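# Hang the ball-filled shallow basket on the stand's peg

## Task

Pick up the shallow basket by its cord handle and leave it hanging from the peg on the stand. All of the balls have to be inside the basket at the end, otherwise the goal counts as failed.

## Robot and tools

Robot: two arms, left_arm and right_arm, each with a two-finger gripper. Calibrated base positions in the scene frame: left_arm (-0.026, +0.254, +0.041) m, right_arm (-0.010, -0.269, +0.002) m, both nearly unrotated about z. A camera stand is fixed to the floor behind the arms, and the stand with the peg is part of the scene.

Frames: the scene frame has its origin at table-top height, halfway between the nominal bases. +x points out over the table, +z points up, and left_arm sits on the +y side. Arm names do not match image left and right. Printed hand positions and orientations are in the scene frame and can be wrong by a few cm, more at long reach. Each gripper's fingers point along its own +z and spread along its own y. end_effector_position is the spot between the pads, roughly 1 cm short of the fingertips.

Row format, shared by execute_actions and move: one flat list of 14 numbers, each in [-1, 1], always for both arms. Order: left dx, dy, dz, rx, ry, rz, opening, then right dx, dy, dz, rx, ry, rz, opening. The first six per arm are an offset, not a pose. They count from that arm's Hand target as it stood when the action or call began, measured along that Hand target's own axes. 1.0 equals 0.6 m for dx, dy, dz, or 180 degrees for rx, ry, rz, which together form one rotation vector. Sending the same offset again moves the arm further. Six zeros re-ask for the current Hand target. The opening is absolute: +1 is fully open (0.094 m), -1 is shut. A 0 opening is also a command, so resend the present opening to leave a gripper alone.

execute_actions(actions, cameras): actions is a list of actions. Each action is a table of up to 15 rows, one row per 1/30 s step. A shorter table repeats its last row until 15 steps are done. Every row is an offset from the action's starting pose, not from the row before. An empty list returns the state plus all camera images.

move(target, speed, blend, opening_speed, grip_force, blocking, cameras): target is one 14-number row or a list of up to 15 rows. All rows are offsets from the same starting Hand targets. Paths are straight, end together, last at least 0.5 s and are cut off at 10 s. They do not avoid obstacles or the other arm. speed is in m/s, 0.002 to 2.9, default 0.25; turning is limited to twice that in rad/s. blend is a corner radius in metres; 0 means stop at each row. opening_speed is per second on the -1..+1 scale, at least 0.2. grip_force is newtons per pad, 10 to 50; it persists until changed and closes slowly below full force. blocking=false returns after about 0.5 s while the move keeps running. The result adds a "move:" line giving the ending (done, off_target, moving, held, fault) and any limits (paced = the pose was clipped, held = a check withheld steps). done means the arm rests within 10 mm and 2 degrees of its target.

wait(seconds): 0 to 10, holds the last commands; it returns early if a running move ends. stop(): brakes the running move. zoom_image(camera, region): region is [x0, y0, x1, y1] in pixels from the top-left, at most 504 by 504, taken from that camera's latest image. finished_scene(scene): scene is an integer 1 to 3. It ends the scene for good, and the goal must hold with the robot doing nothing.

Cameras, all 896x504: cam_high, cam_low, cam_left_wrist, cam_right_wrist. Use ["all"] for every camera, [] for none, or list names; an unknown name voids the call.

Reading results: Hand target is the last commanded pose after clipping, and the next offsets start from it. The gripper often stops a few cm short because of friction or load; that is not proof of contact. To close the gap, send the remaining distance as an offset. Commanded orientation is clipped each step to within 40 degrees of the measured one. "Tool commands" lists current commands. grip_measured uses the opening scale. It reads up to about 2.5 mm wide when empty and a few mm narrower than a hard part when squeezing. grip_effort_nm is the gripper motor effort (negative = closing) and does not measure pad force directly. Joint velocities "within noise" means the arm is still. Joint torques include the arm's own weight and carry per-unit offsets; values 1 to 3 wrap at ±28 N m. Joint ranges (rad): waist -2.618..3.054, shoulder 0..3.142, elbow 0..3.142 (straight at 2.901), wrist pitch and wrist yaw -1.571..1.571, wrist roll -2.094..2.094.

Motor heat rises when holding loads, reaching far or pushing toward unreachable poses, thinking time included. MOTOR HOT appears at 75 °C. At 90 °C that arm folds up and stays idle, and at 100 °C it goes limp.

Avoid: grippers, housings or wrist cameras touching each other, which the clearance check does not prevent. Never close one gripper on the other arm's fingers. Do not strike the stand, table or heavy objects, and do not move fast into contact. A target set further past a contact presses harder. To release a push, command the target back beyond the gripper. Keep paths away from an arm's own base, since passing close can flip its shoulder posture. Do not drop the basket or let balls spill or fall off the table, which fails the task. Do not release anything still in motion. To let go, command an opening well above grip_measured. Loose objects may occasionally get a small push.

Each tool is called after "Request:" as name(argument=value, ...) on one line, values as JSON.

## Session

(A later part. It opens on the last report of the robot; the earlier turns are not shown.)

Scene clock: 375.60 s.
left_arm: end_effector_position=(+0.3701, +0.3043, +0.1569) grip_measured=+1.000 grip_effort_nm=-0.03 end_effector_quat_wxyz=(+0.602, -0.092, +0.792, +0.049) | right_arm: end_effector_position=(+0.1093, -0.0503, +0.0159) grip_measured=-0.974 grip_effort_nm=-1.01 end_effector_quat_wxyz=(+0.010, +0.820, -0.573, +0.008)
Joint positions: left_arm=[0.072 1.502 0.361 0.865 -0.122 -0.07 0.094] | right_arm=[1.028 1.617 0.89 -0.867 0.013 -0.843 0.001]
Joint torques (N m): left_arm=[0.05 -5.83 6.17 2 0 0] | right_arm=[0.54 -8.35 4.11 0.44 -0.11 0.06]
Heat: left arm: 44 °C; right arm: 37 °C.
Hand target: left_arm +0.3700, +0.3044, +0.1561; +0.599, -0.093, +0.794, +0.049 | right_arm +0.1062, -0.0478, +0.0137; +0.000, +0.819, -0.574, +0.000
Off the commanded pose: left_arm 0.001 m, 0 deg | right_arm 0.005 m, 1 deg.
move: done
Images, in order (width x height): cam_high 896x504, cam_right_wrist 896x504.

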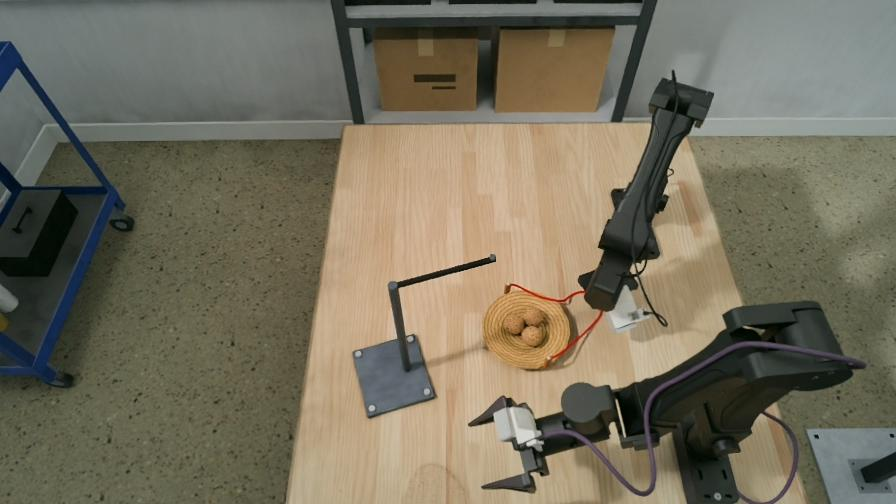

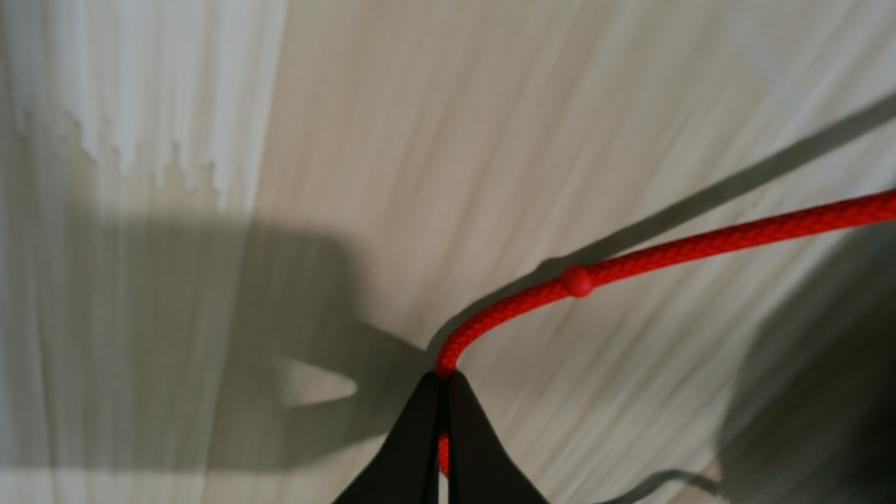

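Request:
move(target=[[0,0,0,0,0,0,1,0,0,0,0,0,0,0.1],[0,0,0,0,0,0,1,0,0,-0.22,0,0,0,0.1]], speed=0.12, opening_speed=0.7, cameras=["cam_high","cam_right_wrist"])

Request:
zoom_image(camera="cam_high", region=[490, 270, 620, 380])

Scene clock: 386.97 s.
left_arm: end_effector_position=(+0.3701, +0.3043, +0.1569) grip_measured=+1.000 grip_effort_nm=-0.02 end_effector_quat_wxyz=(+0.602, -0.092, +0.792, +0.049) | right_arm: end_effector_position=(+0.1072, -0.0491, +0.1369) grip_measured=+0.098 grip_effort_nm=0.13 end_effector_quat_wxyz=(+0.010, +0.820, -0.573, +0.002)
Joint positions: left_arm=[0.072 1.502 0.361 0.865 -0.122 -0.07 0.094] | right_arm=[1.03 1.505 1.279 -1.366 0.002 -0.842 0.052]
Joint torques (N m): left_arm=[0.05 -5.82 6.16 2 0 0] | right_arm=[0.44 -8.14 8.34 0.01 -0.01 0.07]
Heat: left arm: 44 °C; right arm: 36 °C.
Hand target: left_arm +0.3700, +0.3044, +0.1561; +0.599, -0.093, +0.794, +0.049 | right_arm +0.1061, -0.0476, +0.1458; +0.000, +0.819, -0.574, +0.000
Off the commanded pose: left_arm 0.001 m, 0 deg | right_arm 0.009 m, 1 deg.
move: done
Images, in order (width x height): cam_high 896x504, cam_right_wrist 896x504.

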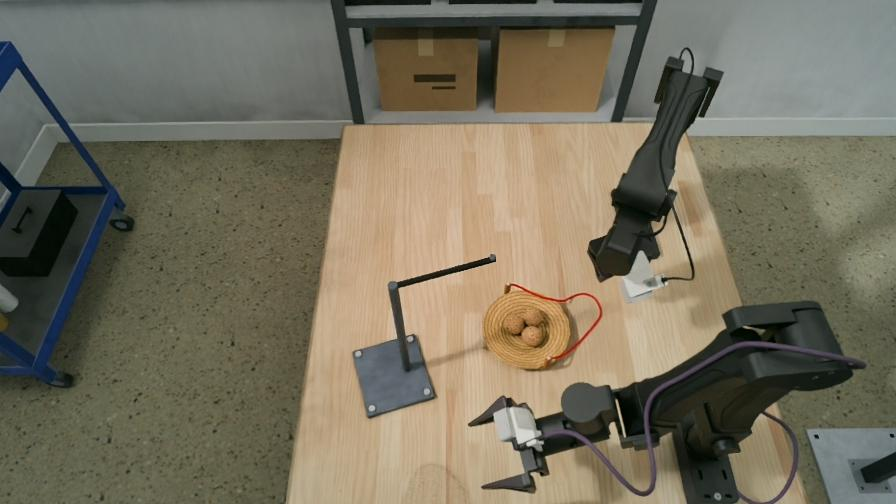

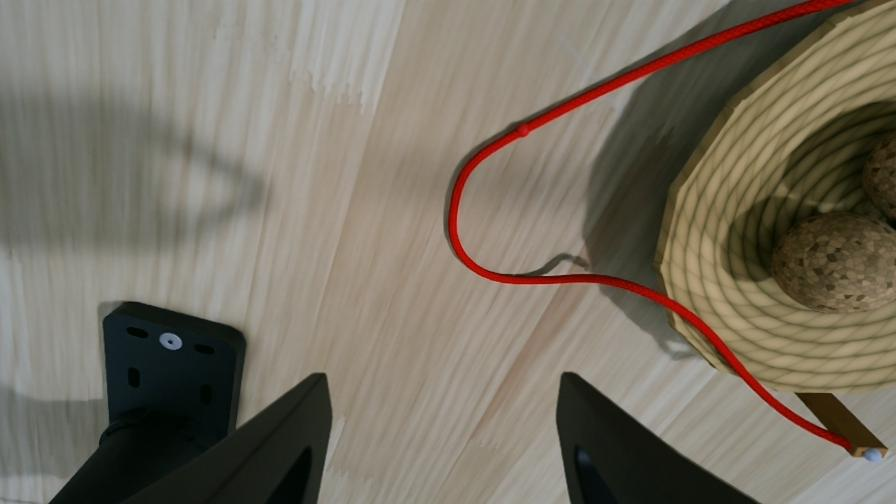

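Scaled by 3.877 from the camera's 896x504 image, which has a finer 1280x720 frame.

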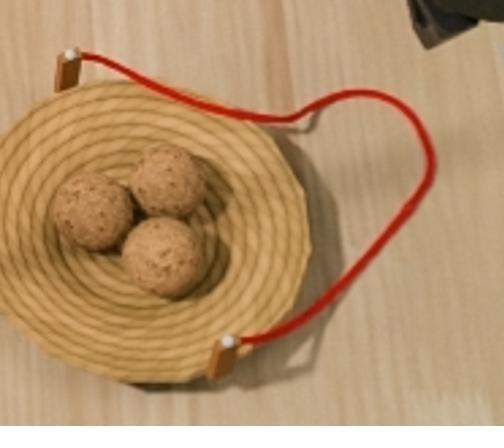

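Request:
move(target=[0,0,0,0,0,0,0.3,0.4217,-0.1837,-0.083,0,0,0,0.1], speed=0.25)

Request:
move(target=[[0.0573,-0.26,-0.4303,0.2692,0.349,0.3742,0.1,0,0,0,0,0,0,0.1],[0.2133,-0.5185,-0.5173,0.2692,0.349,0.3742,0.1,0,0,0,0,0,0,0.1]], speed=0.2, blend=[0.05,0], cameras=["all"])

Scene clock: 431.07 s.
left_arm: end_effector_position=(+0.3701, +0.3043, +0.1569) grip_measured=+0.302 grip_effort_nm=-0.15 end_effector_quat_wxyz=(+0.602, -0.092, +0.792, +0.049) | right_arm: end_effector_position=(+0.2957, -0.2493, +0.1949) grip_measured=+0.098 grip_effort_nm=0.12 end_effector_quat_wxyz=(-0.007, +0.816, -0.578, +0.015)
Joint positions: left_arm=[0.072 1.502 0.361 0.865 -0.122 -0.07 0.061] | right_arm=[0.017 1.701 1.714 -1.552 0.008 -1.842 0.052]
Joint torques (N m): left_arm=[0.05 -5.83 6.16 2 0 0] | right_arm=[0.1 -7.12 8.57 0.04 -0.07 -0.11]
Heat: left arm: 44 °C; right arm: 37 °C.
Hand target: left_arm +0.3700, +0.3044, +0.1561; +0.599, -0.093, +0.794, +0.049 | right_arm +0.2961, -0.2478, +0.1958; +0.000, +0.819, -0.574, +0.000
Off the commanded pose: left_arm 0.001 m, 0 deg | right_arm 0.002 m, 2 deg.
joint sent to its limit (right arm) — joint 4 (wrist pitch), lower limit. The joint targets still meet the commanded pose.
move: done

Scene clock: 437.30 s.
left_arm: end_effector_position=(+0.1042, -0.0606, +0.1311) grip_measured=+0.102 grip_effort_nm=-0.15 end_effector_quat_wxyz=(-0.006, +0.548, +0.836, +0.005) | right_arm: end_effector_position=(+0.2957, -0.2493, +0.1949) grip_measured=+0.098 grip_effort_nm=0.13 end_effector_quat_wxyz=(-0.007, +0.816, -0.578, +0.015)
Joint positions: left_arm=[-1.181 1.853 1.489 -1.221 -0.002 -0.022 0.052] | right_arm=[0.017 1.701 1.714 -1.552 0.008 -1.842 0.052]
Joint torques (N m): left_arm=[0.03 -7.95 8.68 0.32 0.05 -0.07] | right_arm=[0.1 -7.09 8.55 0.07 -0.08 -0.1]
Heat: left arm: 45 °C; right arm: 38 °C.
Hand target: left_arm +0.1077, -0.0697, +0.1296; +0.000, +0.545, +0.839, +0.000 | right_arm +0.2962, -0.2478, +0.1958; +0.000, +0.819, -0.574, +0.000
Off the commanded pose: left_arm 0.010 m, 1 deg | right_arm 0.002 m, 2 deg.
joint sent to its limit (right arm) — joint 4 (wrist pitch), lower limit. The joint targets still meet the commanded pose.
move: done

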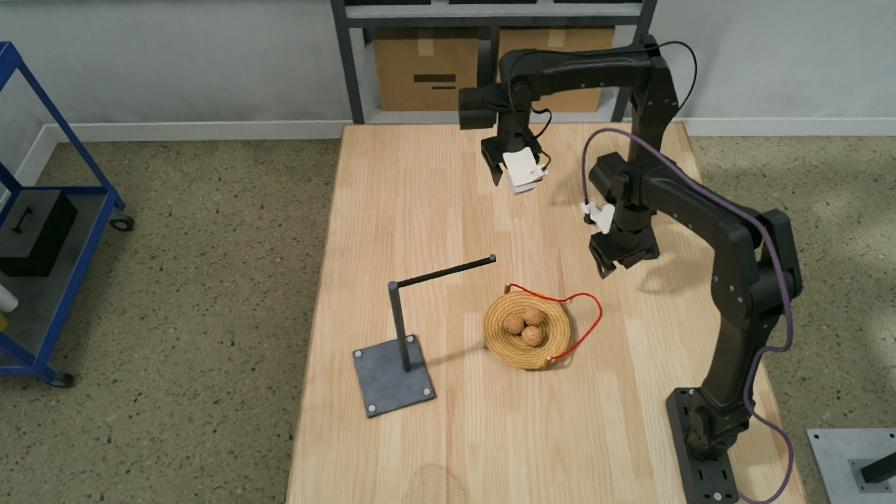

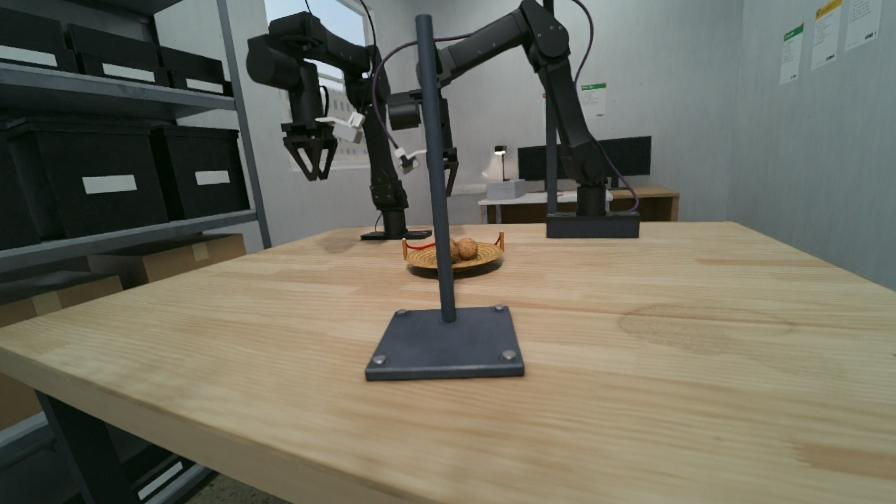

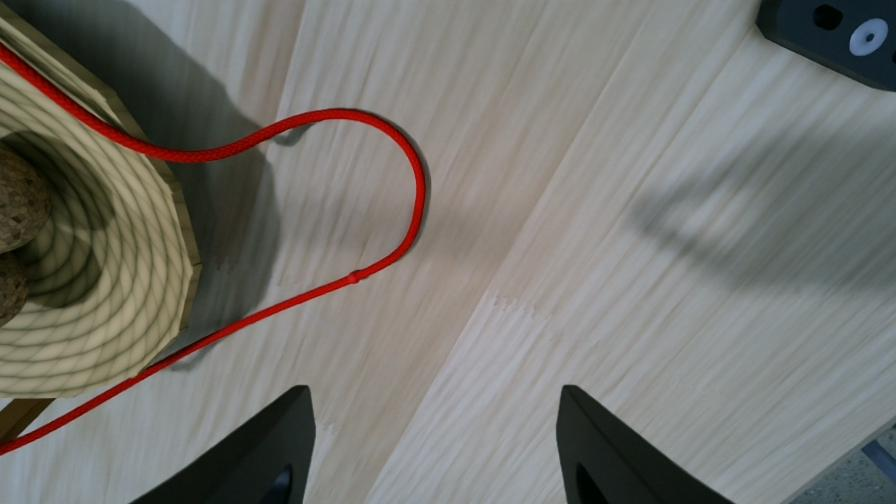

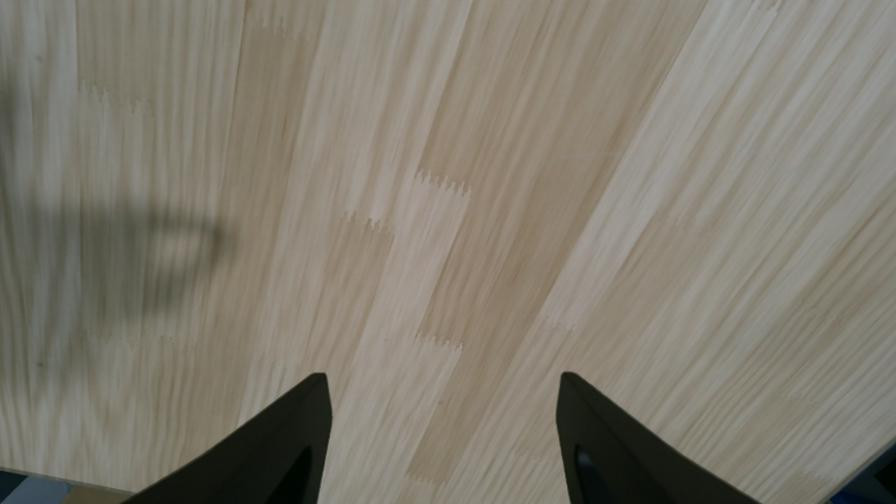

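Request:
move(target=[-0.0167,0.0133,0.13,0,0,0,0,0,0,0,0,0,0,0.1], speed=0.12, cameras=["cam_left_wrist"])

Scene clock: 449.17 s.
left_arm: end_effector_position=(+0.1176, -0.0781, +0.0633) grip_measured=+0.002 grip_effort_nm=-0.15 end_effector_quat_wxyz=(+0.008, +0.544, +0.839, -0.004) | right_arm: end_effector_position=(+0.2957, -0.2493, +0.1949) grip_measured=+0.098 grip_effort_nm=0.13 end_effector_quat_wxyz=(-0.007, +0.816, -0.578, +0.015)
Joint positions: left_arm=[-1.165 1.964 1.361 -0.95 -0.002 -0.016 0.047] | right_arm=[0.017 1.701 1.714 -1.552 0.008 -1.842 0.052]
Joint torques (N m): left_arm=[0.57 -8.59 5.26 0.46 0.05 0.08] | right_arm=[0.08 -7.12 8.57 0.08 -0.06 -0.1]
Heat: left arm: 45 °C; right arm: 38 °C.
Hand target: left_arm +0.1190, -0.0755, +0.0516; +0.000, +0.545, +0.839, +0.001 | right_arm +0.2962, -0.2478, +0.1958; +0.000, +0.819, -0.574, +0.000
Off the commanded pose: left_arm 0.012 m, 1 deg | right_arm 0.002 m, 2 deg.
joint sent to its limit (right arm) — joint 4 (wrist pitch), lower limit. The joint targets still meet the commanded pose.
move: off_target (left_arm)
Images, in order (width x height): cam_left_wrist 896x504.

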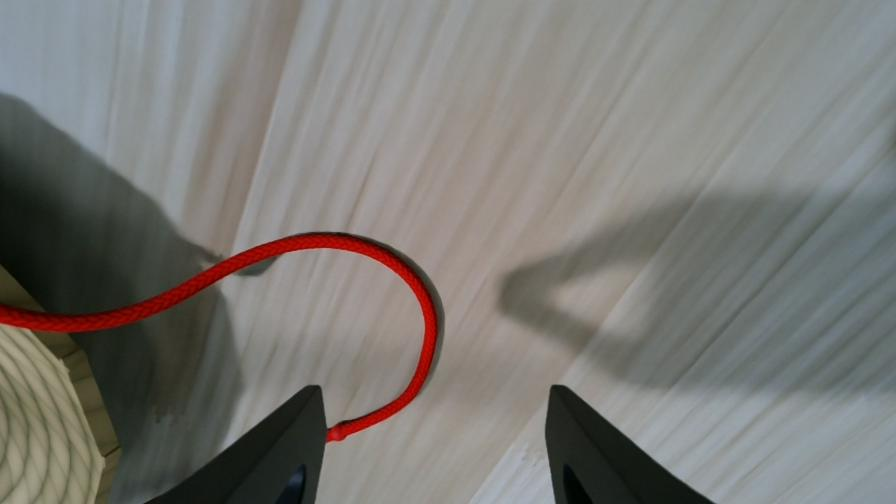

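Request:
move(target=[0,0,0.07,0,0,0,0,0,0,0,0,0,0,0.1], speed=0.08, cameras=["cam_left_wrist"])

Scene clock: 455.23 s.
left_arm: end_effector_position=(+0.1183, -0.0797, +0.0221) grip_measured=+0.002 grip_effort_nm=-0.15 end_effector_quat_wxyz=(+0.009, +0.544, +0.839, -0.005) | right_arm: end_effector_position=(+0.2957, -0.2493, +0.1949) grip_measured=+0.098 grip_effort_nm=0.13 end_effector_quat_wxyz=(-0.007, +0.816, -0.578, +0.015)
Joint positions: left_arm=[-1.165 2.034 1.284 -0.801 -0.002 -0.016 0.047] | right_arm=[0.017 1.701 1.714 -1.552 0.008 -1.842 0.052]
Joint torques (N m): left_arm=[0.58 -8.7 4.83 0.45 0.05 0.08] | right_arm=[0.12 -7.1 8.51 0.07 -0.06 -0.11]
Heat: left arm: 44 °C; right arm: 39 °C.
Hand target: left_arm +0.1190, -0.0755, +0.0095; +0.000, +0.545, +0.839, +0.001 | right_arm +0.2962, -0.2478, +0.1958; +0.000, +0.819, -0.574, +0.000
Off the commanded pose: left_arm 0.013 m, 1 deg | right_arm 0.002 m, 2 deg.
joint sent to its limit (right arm) — joint 4 (wrist pitch), lower limit. The joint targets still meet the commanded pose.
move: off_target (left_arm)
Images, in order (width x height): cam_left_wrist 896x504.

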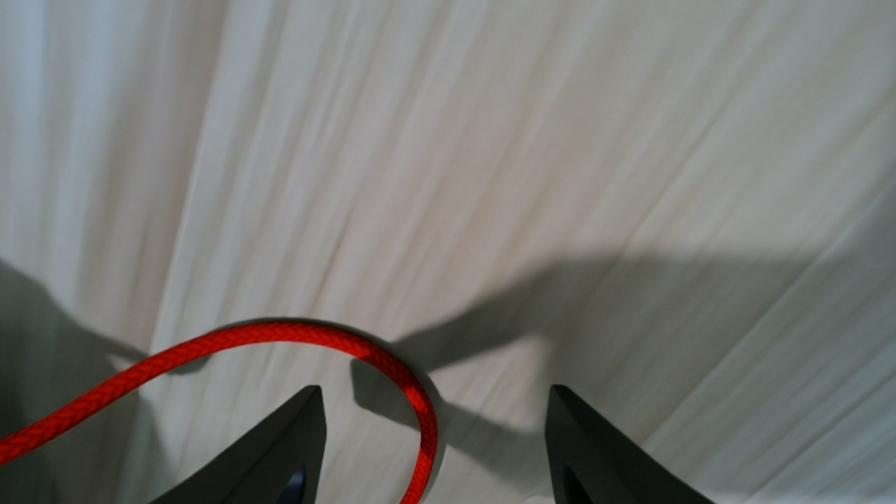

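Request:
move(target=[0,0,0.012,0,0,0,0,0,0,0,0,0,0,0.1], speed=0.05, cameras=["cam_left_wrist"])

Scene clock: 462.30 s.
left_arm: end_effector_position=(+0.1188, -0.0808, +0.0162) grip_measured=+0.002 grip_effort_nm=-0.15 end_effector_quat_wxyz=(+0.011, +0.544, +0.839, -0.006) | right_arm: end_effector_position=(+0.2957, -0.2493, +0.1949) grip_measured=+0.098 grip_effort_nm=0.13 end_effector_quat_wxyz=(-0.007, +0.816, -0.578, +0.015)
Joint positions: left_arm=[-1.165 2.046 1.275 -0.776 -0.002 -0.016 0.047] | right_arm=[0.017 1.701 1.714 -1.552 0.008 -1.842 0.052]
Joint torques (N m): left_arm=[0.57 -8.57 4.62 0.45 0.05 0.08] | right_arm=[0.09 -7.12 8.57 0.07 -0.06 -0.1]
Heat: left arm: 44 °C; right arm: 39 °C.
Hand target: left_arm +0.1190, -0.0755, +0.0024; +0.000, +0.545, +0.839, +0.000 | right_arm +0.2962, -0.2478, +0.1958; +0.000, +0.819, -0.574, +0.000
Off the commanded pose: left_arm 0.015 m, 1 deg | right_arm 0.002 m, 2 deg.
joint sent to its limit (right arm) — joint 4 (wrist pitch), lower limit. The joint targets still meet the commanded pose.
move: off_target (left_arm)
Images, in order (width x height): cam_left_wrist 896x504.

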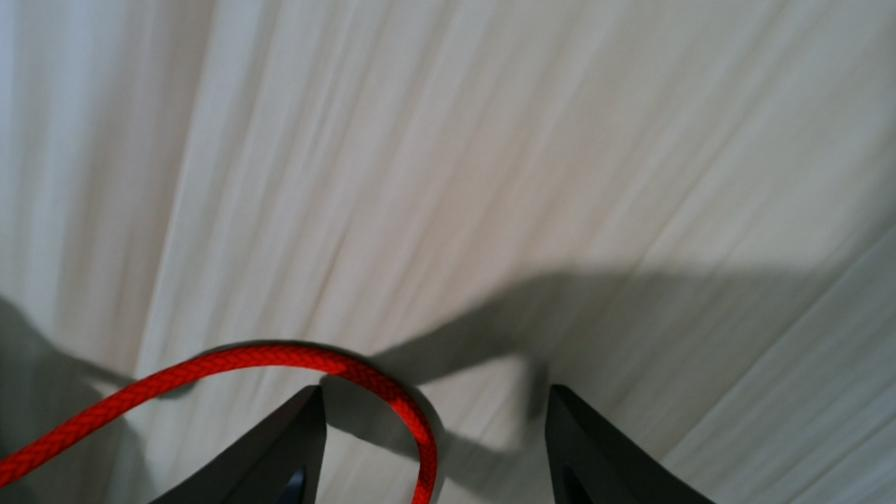

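Request:
move(target=[0,0,0,0,0,0,-1,0,0,0,0,0,0,0.1], opening_speed=0.7, cameras=["cam_left_wrist"])

Scene clock: 466.83 s.
left_arm: end_effector_position=(+0.1188, -0.0809, +0.0162) grip_measured=-0.985 grip_effort_nm=-0.80 end_effector_quat_wxyz=(+0.011, +0.544, +0.839, -0.006) | right_arm: end_effector_position=(+0.2957, -0.2493, +0.1949) grip_measured=+0.098 grip_effort_nm=0.13 end_effector_quat_wxyz=(-0.007, +0.816, -0.578, +0.015)
Joint positions: left_arm=[-1.165 2.046 1.275 -0.776 -0.002 -0.016 0.001] | right_arm=[0.017 1.701 1.714 -1.552 0.008 -1.842 0.052]
Joint torques (N m): left_arm=[0.57 -8.55 4.6 0.48 0.05 0.08] | right_arm=[0.1 -7.13 8.57 0.07 -0.06 -0.11]
Heat: left arm: 44 °C; right arm: 39 °C.
Hand target: left_arm +0.1190, -0.0755, +0.0024; +0.000, +0.545, +0.839, +0.001 | right_arm +0.2962, -0.2478, +0.1958; +0.000, +0.819, -0.574, +0.000
Off the commanded pose: left_arm 0.015 m, 1 deg | right_arm 0.002 m, 2 deg.
joint sent to its limit (right arm) — joint 4 (wrist pitch), lower limit. The joint targets still meet the commanded pose.
move: off_target (left_arm)
Images, in order (width x height): cam_left_wrist 896x504.

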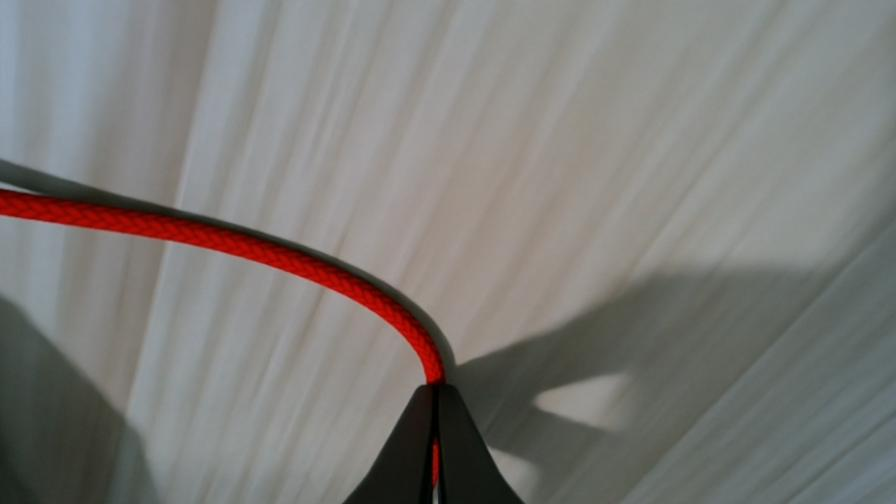

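Request:
move(target=[[0.0075,0.1677,-0.2167,0,0,0,-1,0,0,0,0,0,0,0.1],[0.0083,0.2885,-0.4,0,0,0,-1,0,0,0,0,0,0,0.1]], speed=0.1, blend=[0.03,0], cameras=["all"])

Scene clock: 480.43 s.
left_arm: end_effector_position=(+0.2758, -0.0027, +0.2325) grip_measured=-0.994 grip_effort_nm=-0.37 end_effector_quat_wxyz=(+0.059, +0.541, +0.839, -0.007) | right_arm: end_effector_position=(+0.2973, -0.2482, +0.1972) grip_measured=+0.098 grip_effort_nm=0.12 end_effector_quat_wxyz=(-0.012, +0.816, -0.578, +0.017)
Joint positions: left_arm=[-0.706 1.987 2.072 -1.536 -0.001 0.438 0] | right_arm=[0.017 1.701 1.723 -1.552 0.003 -1.842 0.052]
Joint torques (N m): left_arm=[0.28 -12.41 8.4 0.23 0.04 0.08] | right_arm=[0.09 -7.16 7.72 0.08 -0.02 -0.1]
Motor temperatures (°C): left_arm=[24 33 43 38 27 26 28] | right_arm=[25 31 39 28 24 24 26]
Heat: left arm: 43 °C; right arm: 39 °C.
Hand target: left_arm +0.2752, -0.0009, +0.2425; +0.000, +0.545, +0.839, +0.001 | right_arm +0.2960, -0.2478, +0.1957; +0.000, +0.819, -0.574, +0.000
Off the commanded pose: left_arm 0.010 m, 7 deg | right_arm 0.002 m, 2 deg.
joint sent to its limit (left arm) — joint 4 (wrist pitch), lower limit. The joint targets are off in orientation, not in position.
joint sent to its limit (right arm) — joint 4 (wrist pitch), lower limit. The joint targets still meet the commanded pose.
move: off_target (left_arm)

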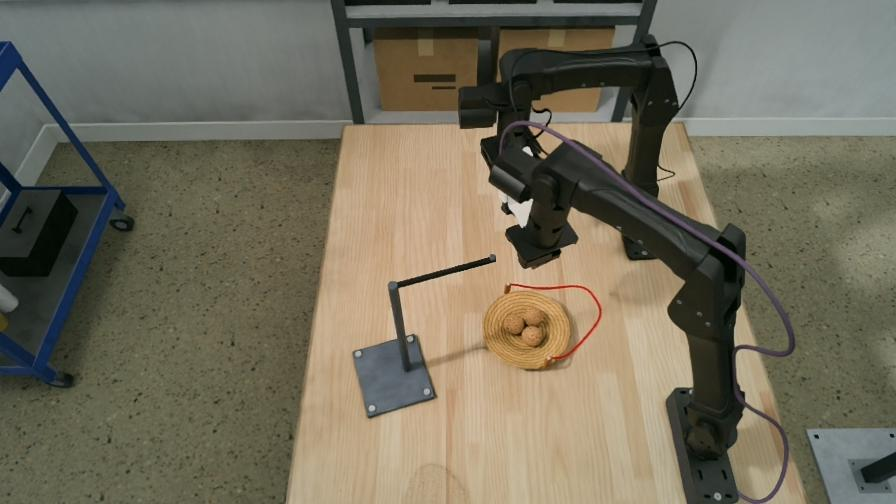

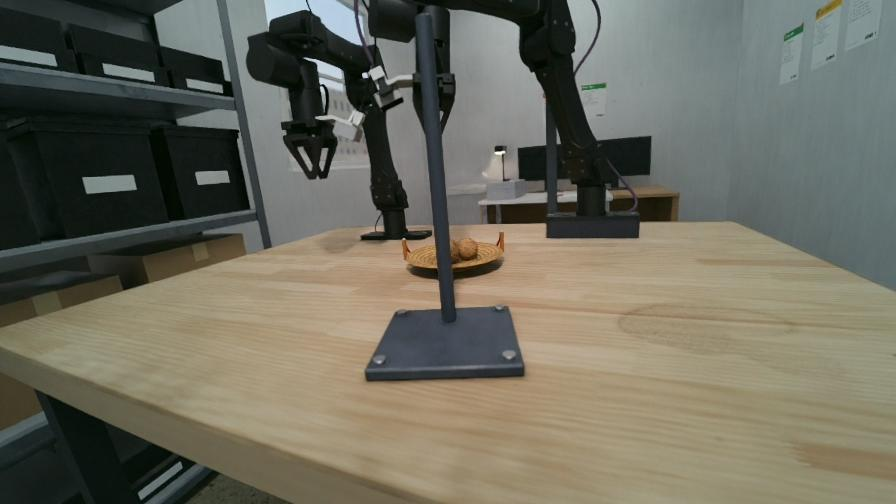

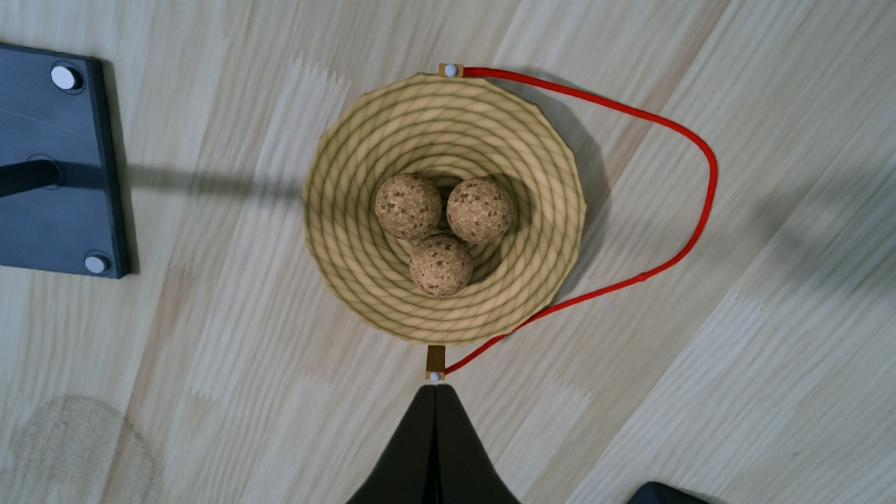

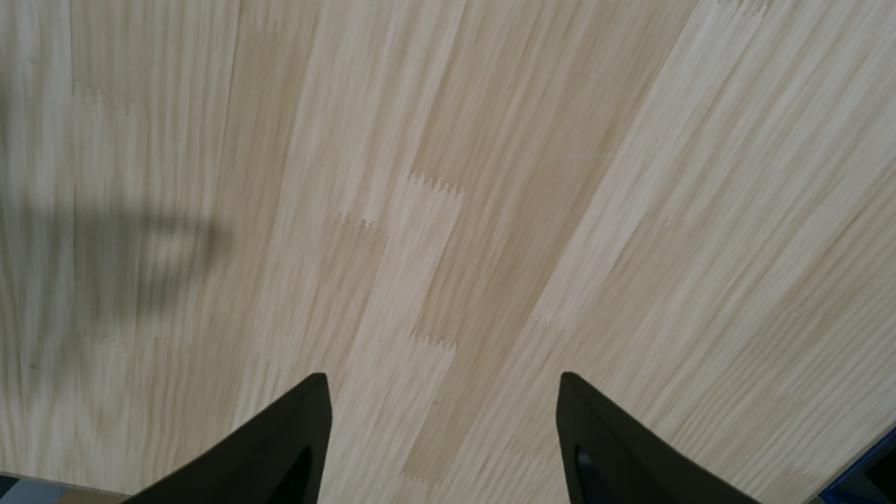

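Request:
zoom_image(camera="cam_high", region=[490, 270, 620, 380])

Scaled by 3.877 from the camera's 896x504 image, which has a finer 1280x720 frame.

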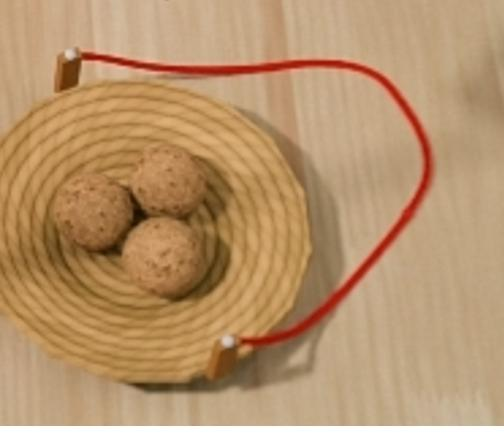

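Request:
move(target=[-0.013,-0.2905,0.3167,0,0,0,0.1,0.132,0.172,0,0,0,0,0.1], speed=0.15, cameras=["cam_left_wrist"])

Scene clock: 500.77 s.
left_arm: end_effector_position=(+0.1202, -0.0798, +0.0636) grip_measured=+0.098 grip_effort_nm=0.10 end_effector_quat_wxyz=(+0.008, +0.548, +0.836, -0.003) | right_arm: end_effector_position=(+0.2372, -0.3575, +0.1956) grip_measured=+0.098 grip_effort_nm=0.13 end_effector_quat_wxyz=(+0.031, +0.780, -0.624, +0.025)
Joint positions: left_arm=[-1.161 1.974 1.377 -0.957 -0.003 -0.002 0.052] | right_arm=[-0.344 1.539 1.544 -1.552 0.077 -2.087 0.052]
Joint torques (N m): left_arm=[0.05 -8.81 5.31 0.42 0.06 -0.05] | right_arm=[-0.34 -8.88 4.94 0.06 0.11 -0.1]
Heat: left arm: 45 °C; right arm: 37 °C.
Hand target: left_arm +0.1191, -0.0786, +0.0523; +0.000, +0.545, +0.839, +0.000 | right_arm +0.2261, -0.3574, +0.1958; +0.000, +0.819, -0.574, +0.000
Off the commanded pose: left_arm 0.011 m, 1 deg | right_arm 0.011 m, 9 deg.
joint sent to its limit (right arm) — joint 4 (wrist pitch), lower limit; joint 6 (wrist roll), lower limit. The joint targets are off in orientation, not in position.
move: off_target (left_arm, right_arm)
Images, in order (width x height): cam_left_wrist 896x504.

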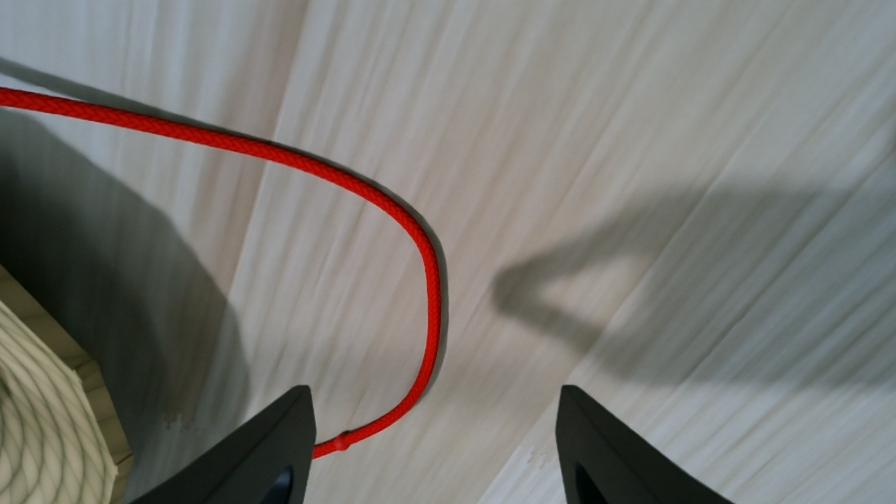

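Request:
move(target=[0,0,0.088,0,0,0,0,0,0,0,0,0,0,0.1], speed=0.06)

Request:
move(target=[0,0,0.008,0,0,0,0,0,0,0,0,0,0,0.1], speed=0.03, cameras=["cam_left_wrist"])

Scene clock: 507.20 s.
left_arm: end_effector_position=(+0.1204, -0.0802, +0.0141) grip_measured=+0.002 grip_effort_nm=-0.14 end_effector_quat_wxyz=(+0.007, +0.548, +0.837, -0.002) | right_arm: end_effector_position=(+0.2372, -0.3575, +0.1956) grip_measured=+0.098 grip_effort_nm=0.12 end_effector_quat_wxyz=(+0.031, +0.780, -0.624, +0.025)
Joint positions: left_arm=[-1.161 2.059 1.286 -0.785 -0.004 -0.004 0.047] | right_arm=[-0.344 1.539 1.544 -1.552 0.077 -2.087 0.052]
Joint torques (N m): left_arm=[0.03 -8.47 4.56 0.6 0.06 -0.07] | right_arm=[-0.34 -8.9 4.92 0.07 0.1 -0.11]
Heat: left arm: 44 °C; right arm: 37 °C.
Hand target: left_arm +0.1191, -0.0785, -0.0005; +0.000, +0.545, +0.839, +0.001 | right_arm +0.2261, -0.3574, +0.1958; +0.000, +0.819, -0.574, +0.000
Off the commanded pose: left_arm 0.015 m, 1 deg | right_arm 0.011 m, 9 deg.
joint sent to its limit (right arm) — joint 4 (wrist pitch), lower limit; joint 6 (wrist roll), lower limit. The joint targets are off in orientation, not in position.
move: off_target (left_arm, right_arm)

Scene clock: 507.90 s.
left_arm: end_effector_position=(+0.1205, -0.0803, +0.0138) grip_measured=+0.002 grip_effort_nm=-0.14 end_effector_quat_wxyz=(+0.007, +0.547, +0.837, -0.003) | right_arm: end_effector_position=(+0.2372, -0.3575, +0.1956) grip_measured=+0.098 grip_effort_nm=0.13 end_effector_quat_wxyz=(+0.031, +0.780, -0.624, +0.025)
Joint positions: left_arm=[-1.161 2.059 1.285 -0.782 -0.004 -0.005 0.047] | right_arm=[-0.344 1.539 1.544 -1.552 0.077 -2.087 0.052]
Joint torques (N m): left_arm=[0.05 -7.71 4.04 0.77 0.07 -0.06] | right_arm=[-0.32 -8.9 4.94 0.07 0.1 -0.1]
Heat: left arm: 44 °C; right arm: 37 °C.
Hand target: left_arm +0.1191, -0.0785, -0.0053; +0.000, +0.545, +0.839, +0.001 | right_arm +0.2261, -0.3574, +0.1958; +0.000, +0.819, -0.574, +0.000
Off the commanded pose: left_arm 0.019 m, 1 deg | right_arm 0.011 m, 9 deg.
joint sent to its limit (right arm) — joint 4 (wrist pitch), lower limit; joint 6 (wrist roll), lower limit. The joint targets are off in orientation, not in position.
move: off_target (left_arm, right_arm)
Images, in order (width x height): cam_left_wrist 896x504.

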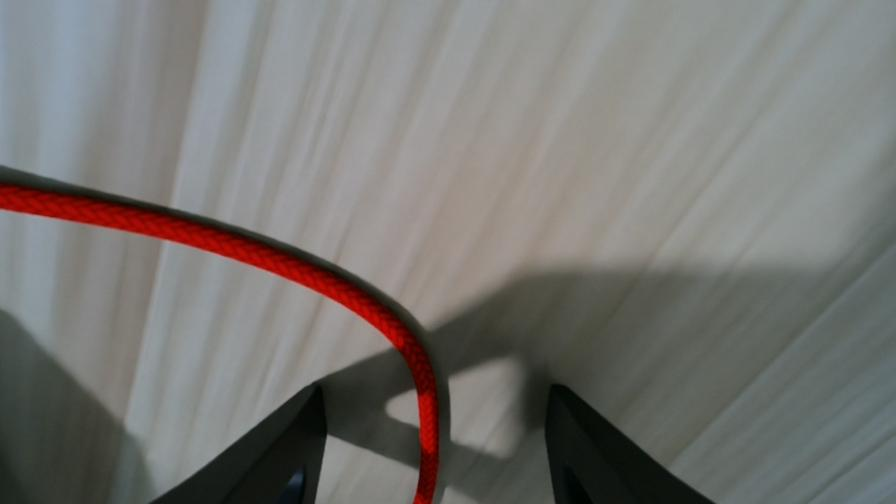

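Request:
move(target=[0,0,0,0,0,0,-1,0,0,0,0,0,0,0.1], opening_speed=0.7)

Request:
move(target=[0,0.02,-0.08,0,0,0,-1,0,0,0,0,0,0,0.1], speed=0.08, cameras=["cam_left_wrist"])

Scene clock: 515.27 s.
left_arm: end_effector_position=(+0.1240, -0.0855, +0.0140) grip_measured=-0.966 grip_effort_nm=-1.00 end_effector_quat_wxyz=(+0.019, +0.547, +0.837, -0.007) | right_arm: end_effector_position=(+0.2372, -0.3575, +0.1956) grip_measured=+0.098 grip_effort_nm=0.13 end_effector_quat_wxyz=(+0.031, +0.780, -0.624, +0.025)
Joint positions: left_arm=[-1.16 2.059 1.285 -0.758 -0.009 -0.005 0.002] | right_arm=[-0.344 1.539 1.544 -1.552 0.077 -2.087 0.052]
Joint torques (N m): left_arm=[0.01 -7.76 4.15 0.53 0.13 -0.06] | right_arm=[-0.34 -8.87 4.92 0.06 0.1 -0.11]
Heat: left arm: 43 °C; right arm: 36 °C.
Hand target: left_arm +0.1191, -0.0786, -0.0053; +0.000, +0.545, +0.839, +0.000 | right_arm +0.2261, -0.3574, +0.1958; +0.000, +0.819, -0.574, +0.000
Off the commanded pose: left_arm 0.021 m, 2 deg | right_arm 0.011 m, 9 deg.
joint sent to its limit (right arm) — joint 4 (wrist pitch), lower limit; joint 6 (wrist roll), lower limit. The joint targets are off in orientation, not in position.
move: off_target (left_arm, right_arm)

Scene clock: 516.60 s.
left_arm: end_effector_position=(+0.1258, -0.0667, +0.0267) grip_measured=-0.968 grip_effort_nm=-1.05 end_effector_quat_wxyz=(-0.015, +0.544, +0.839, +0.013) | right_arm: end_effector_position=(+0.2372, -0.3575, +0.1956) grip_measured=+0.098 grip_effort_nm=0.13 end_effector_quat_wxyz=(+0.031, +0.780, -0.624, +0.025)
Joint positions: left_arm=[-1.133 2.046 1.323 -0.887 -0.007 0.014 0.001] | right_arm=[-0.344 1.539 1.544 -1.552 0.077 -2.087 0.052]
Joint torques (N m): left_arm=[0.49 -14.71 7.64 -0.06 0.09 0.09] | right_arm=[-0.32 -8.87 4.9 0.07 0.09 -0.11]
Heat: left arm: 44 °C; right arm: 36 °C.
Hand target: left_arm +0.1301, -0.0737, +0.0428; +0.000, +0.545, +0.839, +0.001 | right_arm +0.2261, -0.3574, +0.1958; +0.000, +0.819, -0.574, +0.000
Off the commanded pose: left_arm 0.018 m, 2 deg | right_arm 0.011 m, 9 deg.
joint sent to its limit (right arm) — joint 4 (wrist pitch), lower limit; joint 6 (wrist roll), lower limit. The joint targets are off in orientation, not in position.
move: off_target (left_arm, right_arm)
Images, in order (width x height): cam_left_wrist 896x504.

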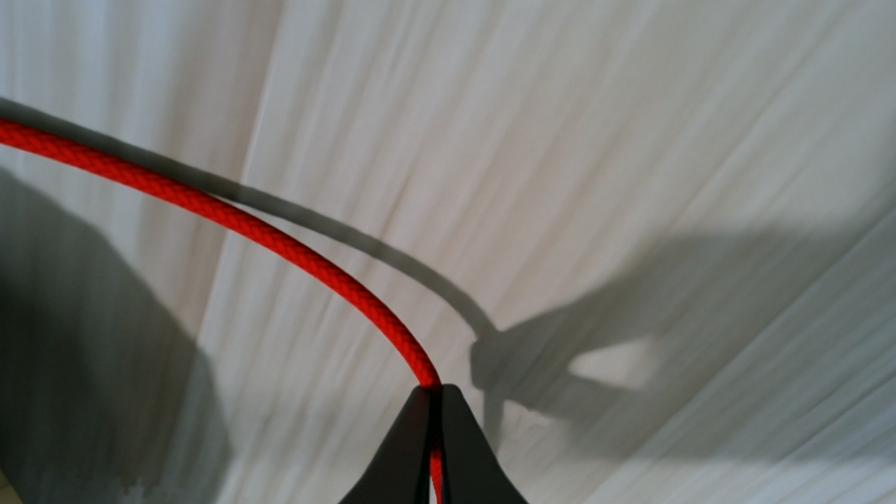

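Request:
move(target=[[0.0127,0.1517,-0.145,0,0,0,-1,0,0,0,0,0,0,0.1],[0.012,0.2755,-0.345,0,0,0,-1,0,0,0,0,0,0,0.1]], speed=0.1, blend=[0.03,0], cameras=["all"])

Scene clock: 527.10 s.
left_arm: end_effector_position=(+0.2797, -0.0021, +0.2364) grip_measured=-0.968 grip_effort_nm=-1.06 end_effector_quat_wxyz=(+0.067, +0.541, +0.838, -0.006) | right_arm: end_effector_position=(+0.2372, -0.3575, +0.1956) grip_measured=+0.098 grip_effort_nm=0.12 end_effector_quat_wxyz=(+0.031, +0.780, -0.624, +0.025)
Joint positions: left_arm=[-0.7 1.988 2.087 -1.536 -0.005 0.444 0.001] | right_arm=[-0.344 1.539 1.544 -1.552 0.077 -2.087 0.052]
Joint torques (N m): left_arm=[0.29 -13.33 8.43 0.26 0.08 0.06] | right_arm=[-0.36 -8.9 4.92 0.06 0.11 -0.11]
Heat: left arm: 44 °C; right arm: 36 °C.
Hand target: left_arm +0.2781, -0.0001, +0.2498; +0.000, +0.545, +0.839, +0.000 | right_arm +0.2261, -0.3574, +0.1958; +0.000, +0.819, -0.574, +0.000
Off the commanded pose: left_arm 0.014 m, 8 deg | right_arm 0.011 m, 9 deg.
joint sent to its limit (left arm) — joint 4 (wrist pitch), lower limit. The joint targets are off in orientation, not in position.
joint sent to its limit (right arm) — joint 4 (wrist pitch), lower limit; joint 6 (wrist roll), lower limit. The joint targets are off in orientation, not in position.
move: off_target (left_arm, right_arm)

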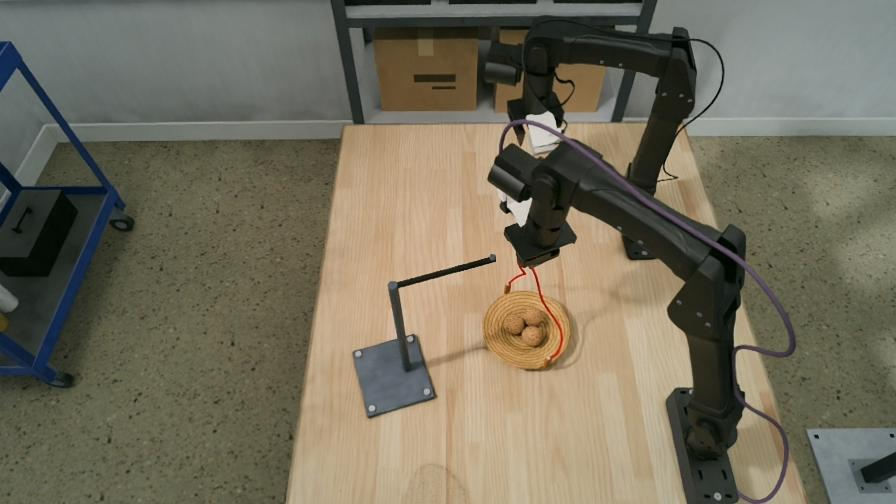

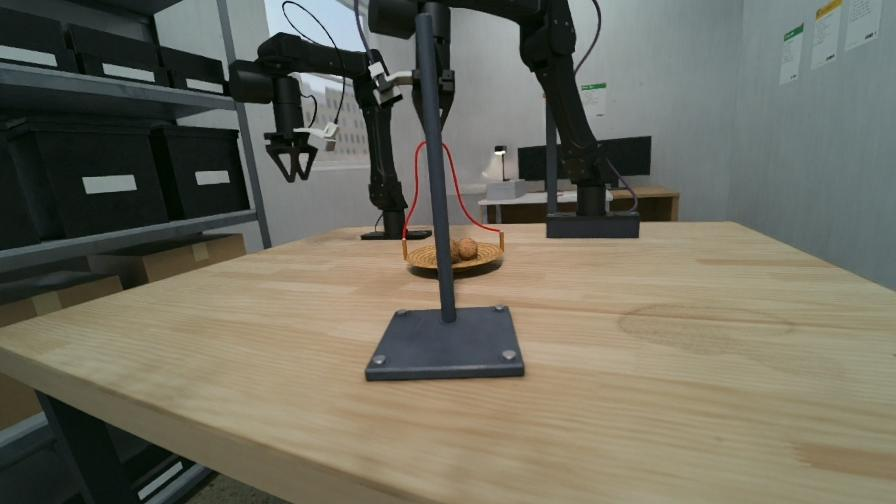

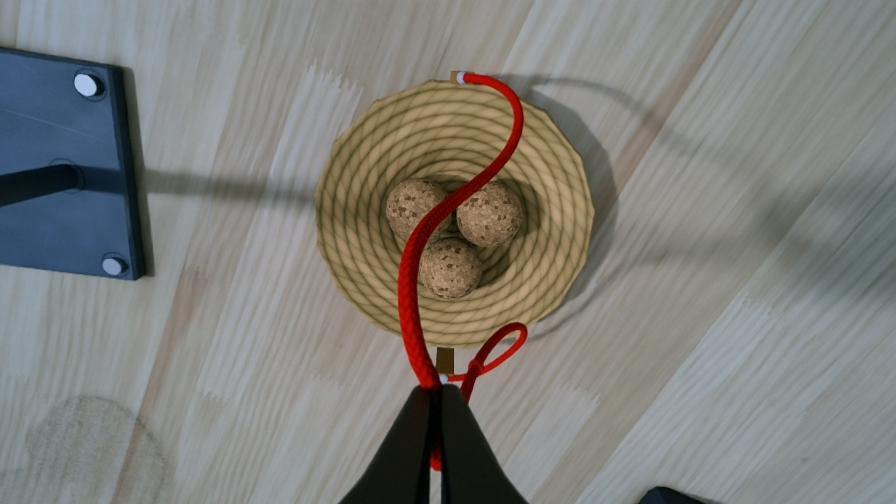

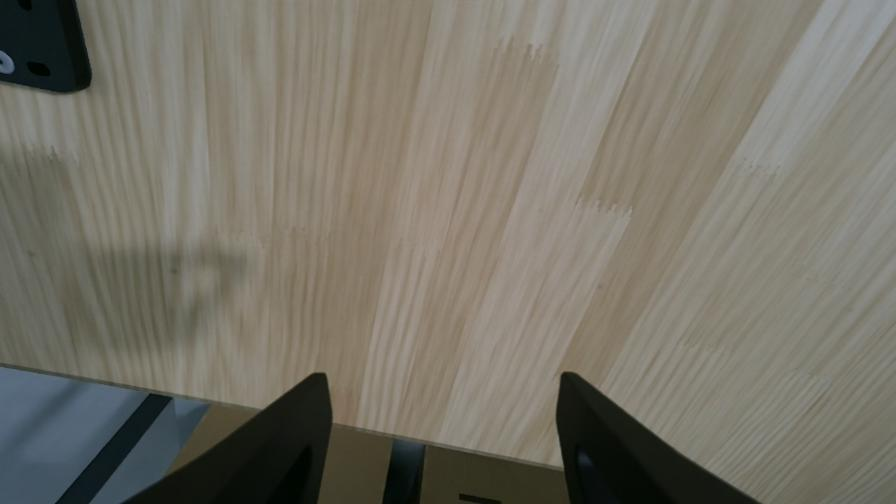

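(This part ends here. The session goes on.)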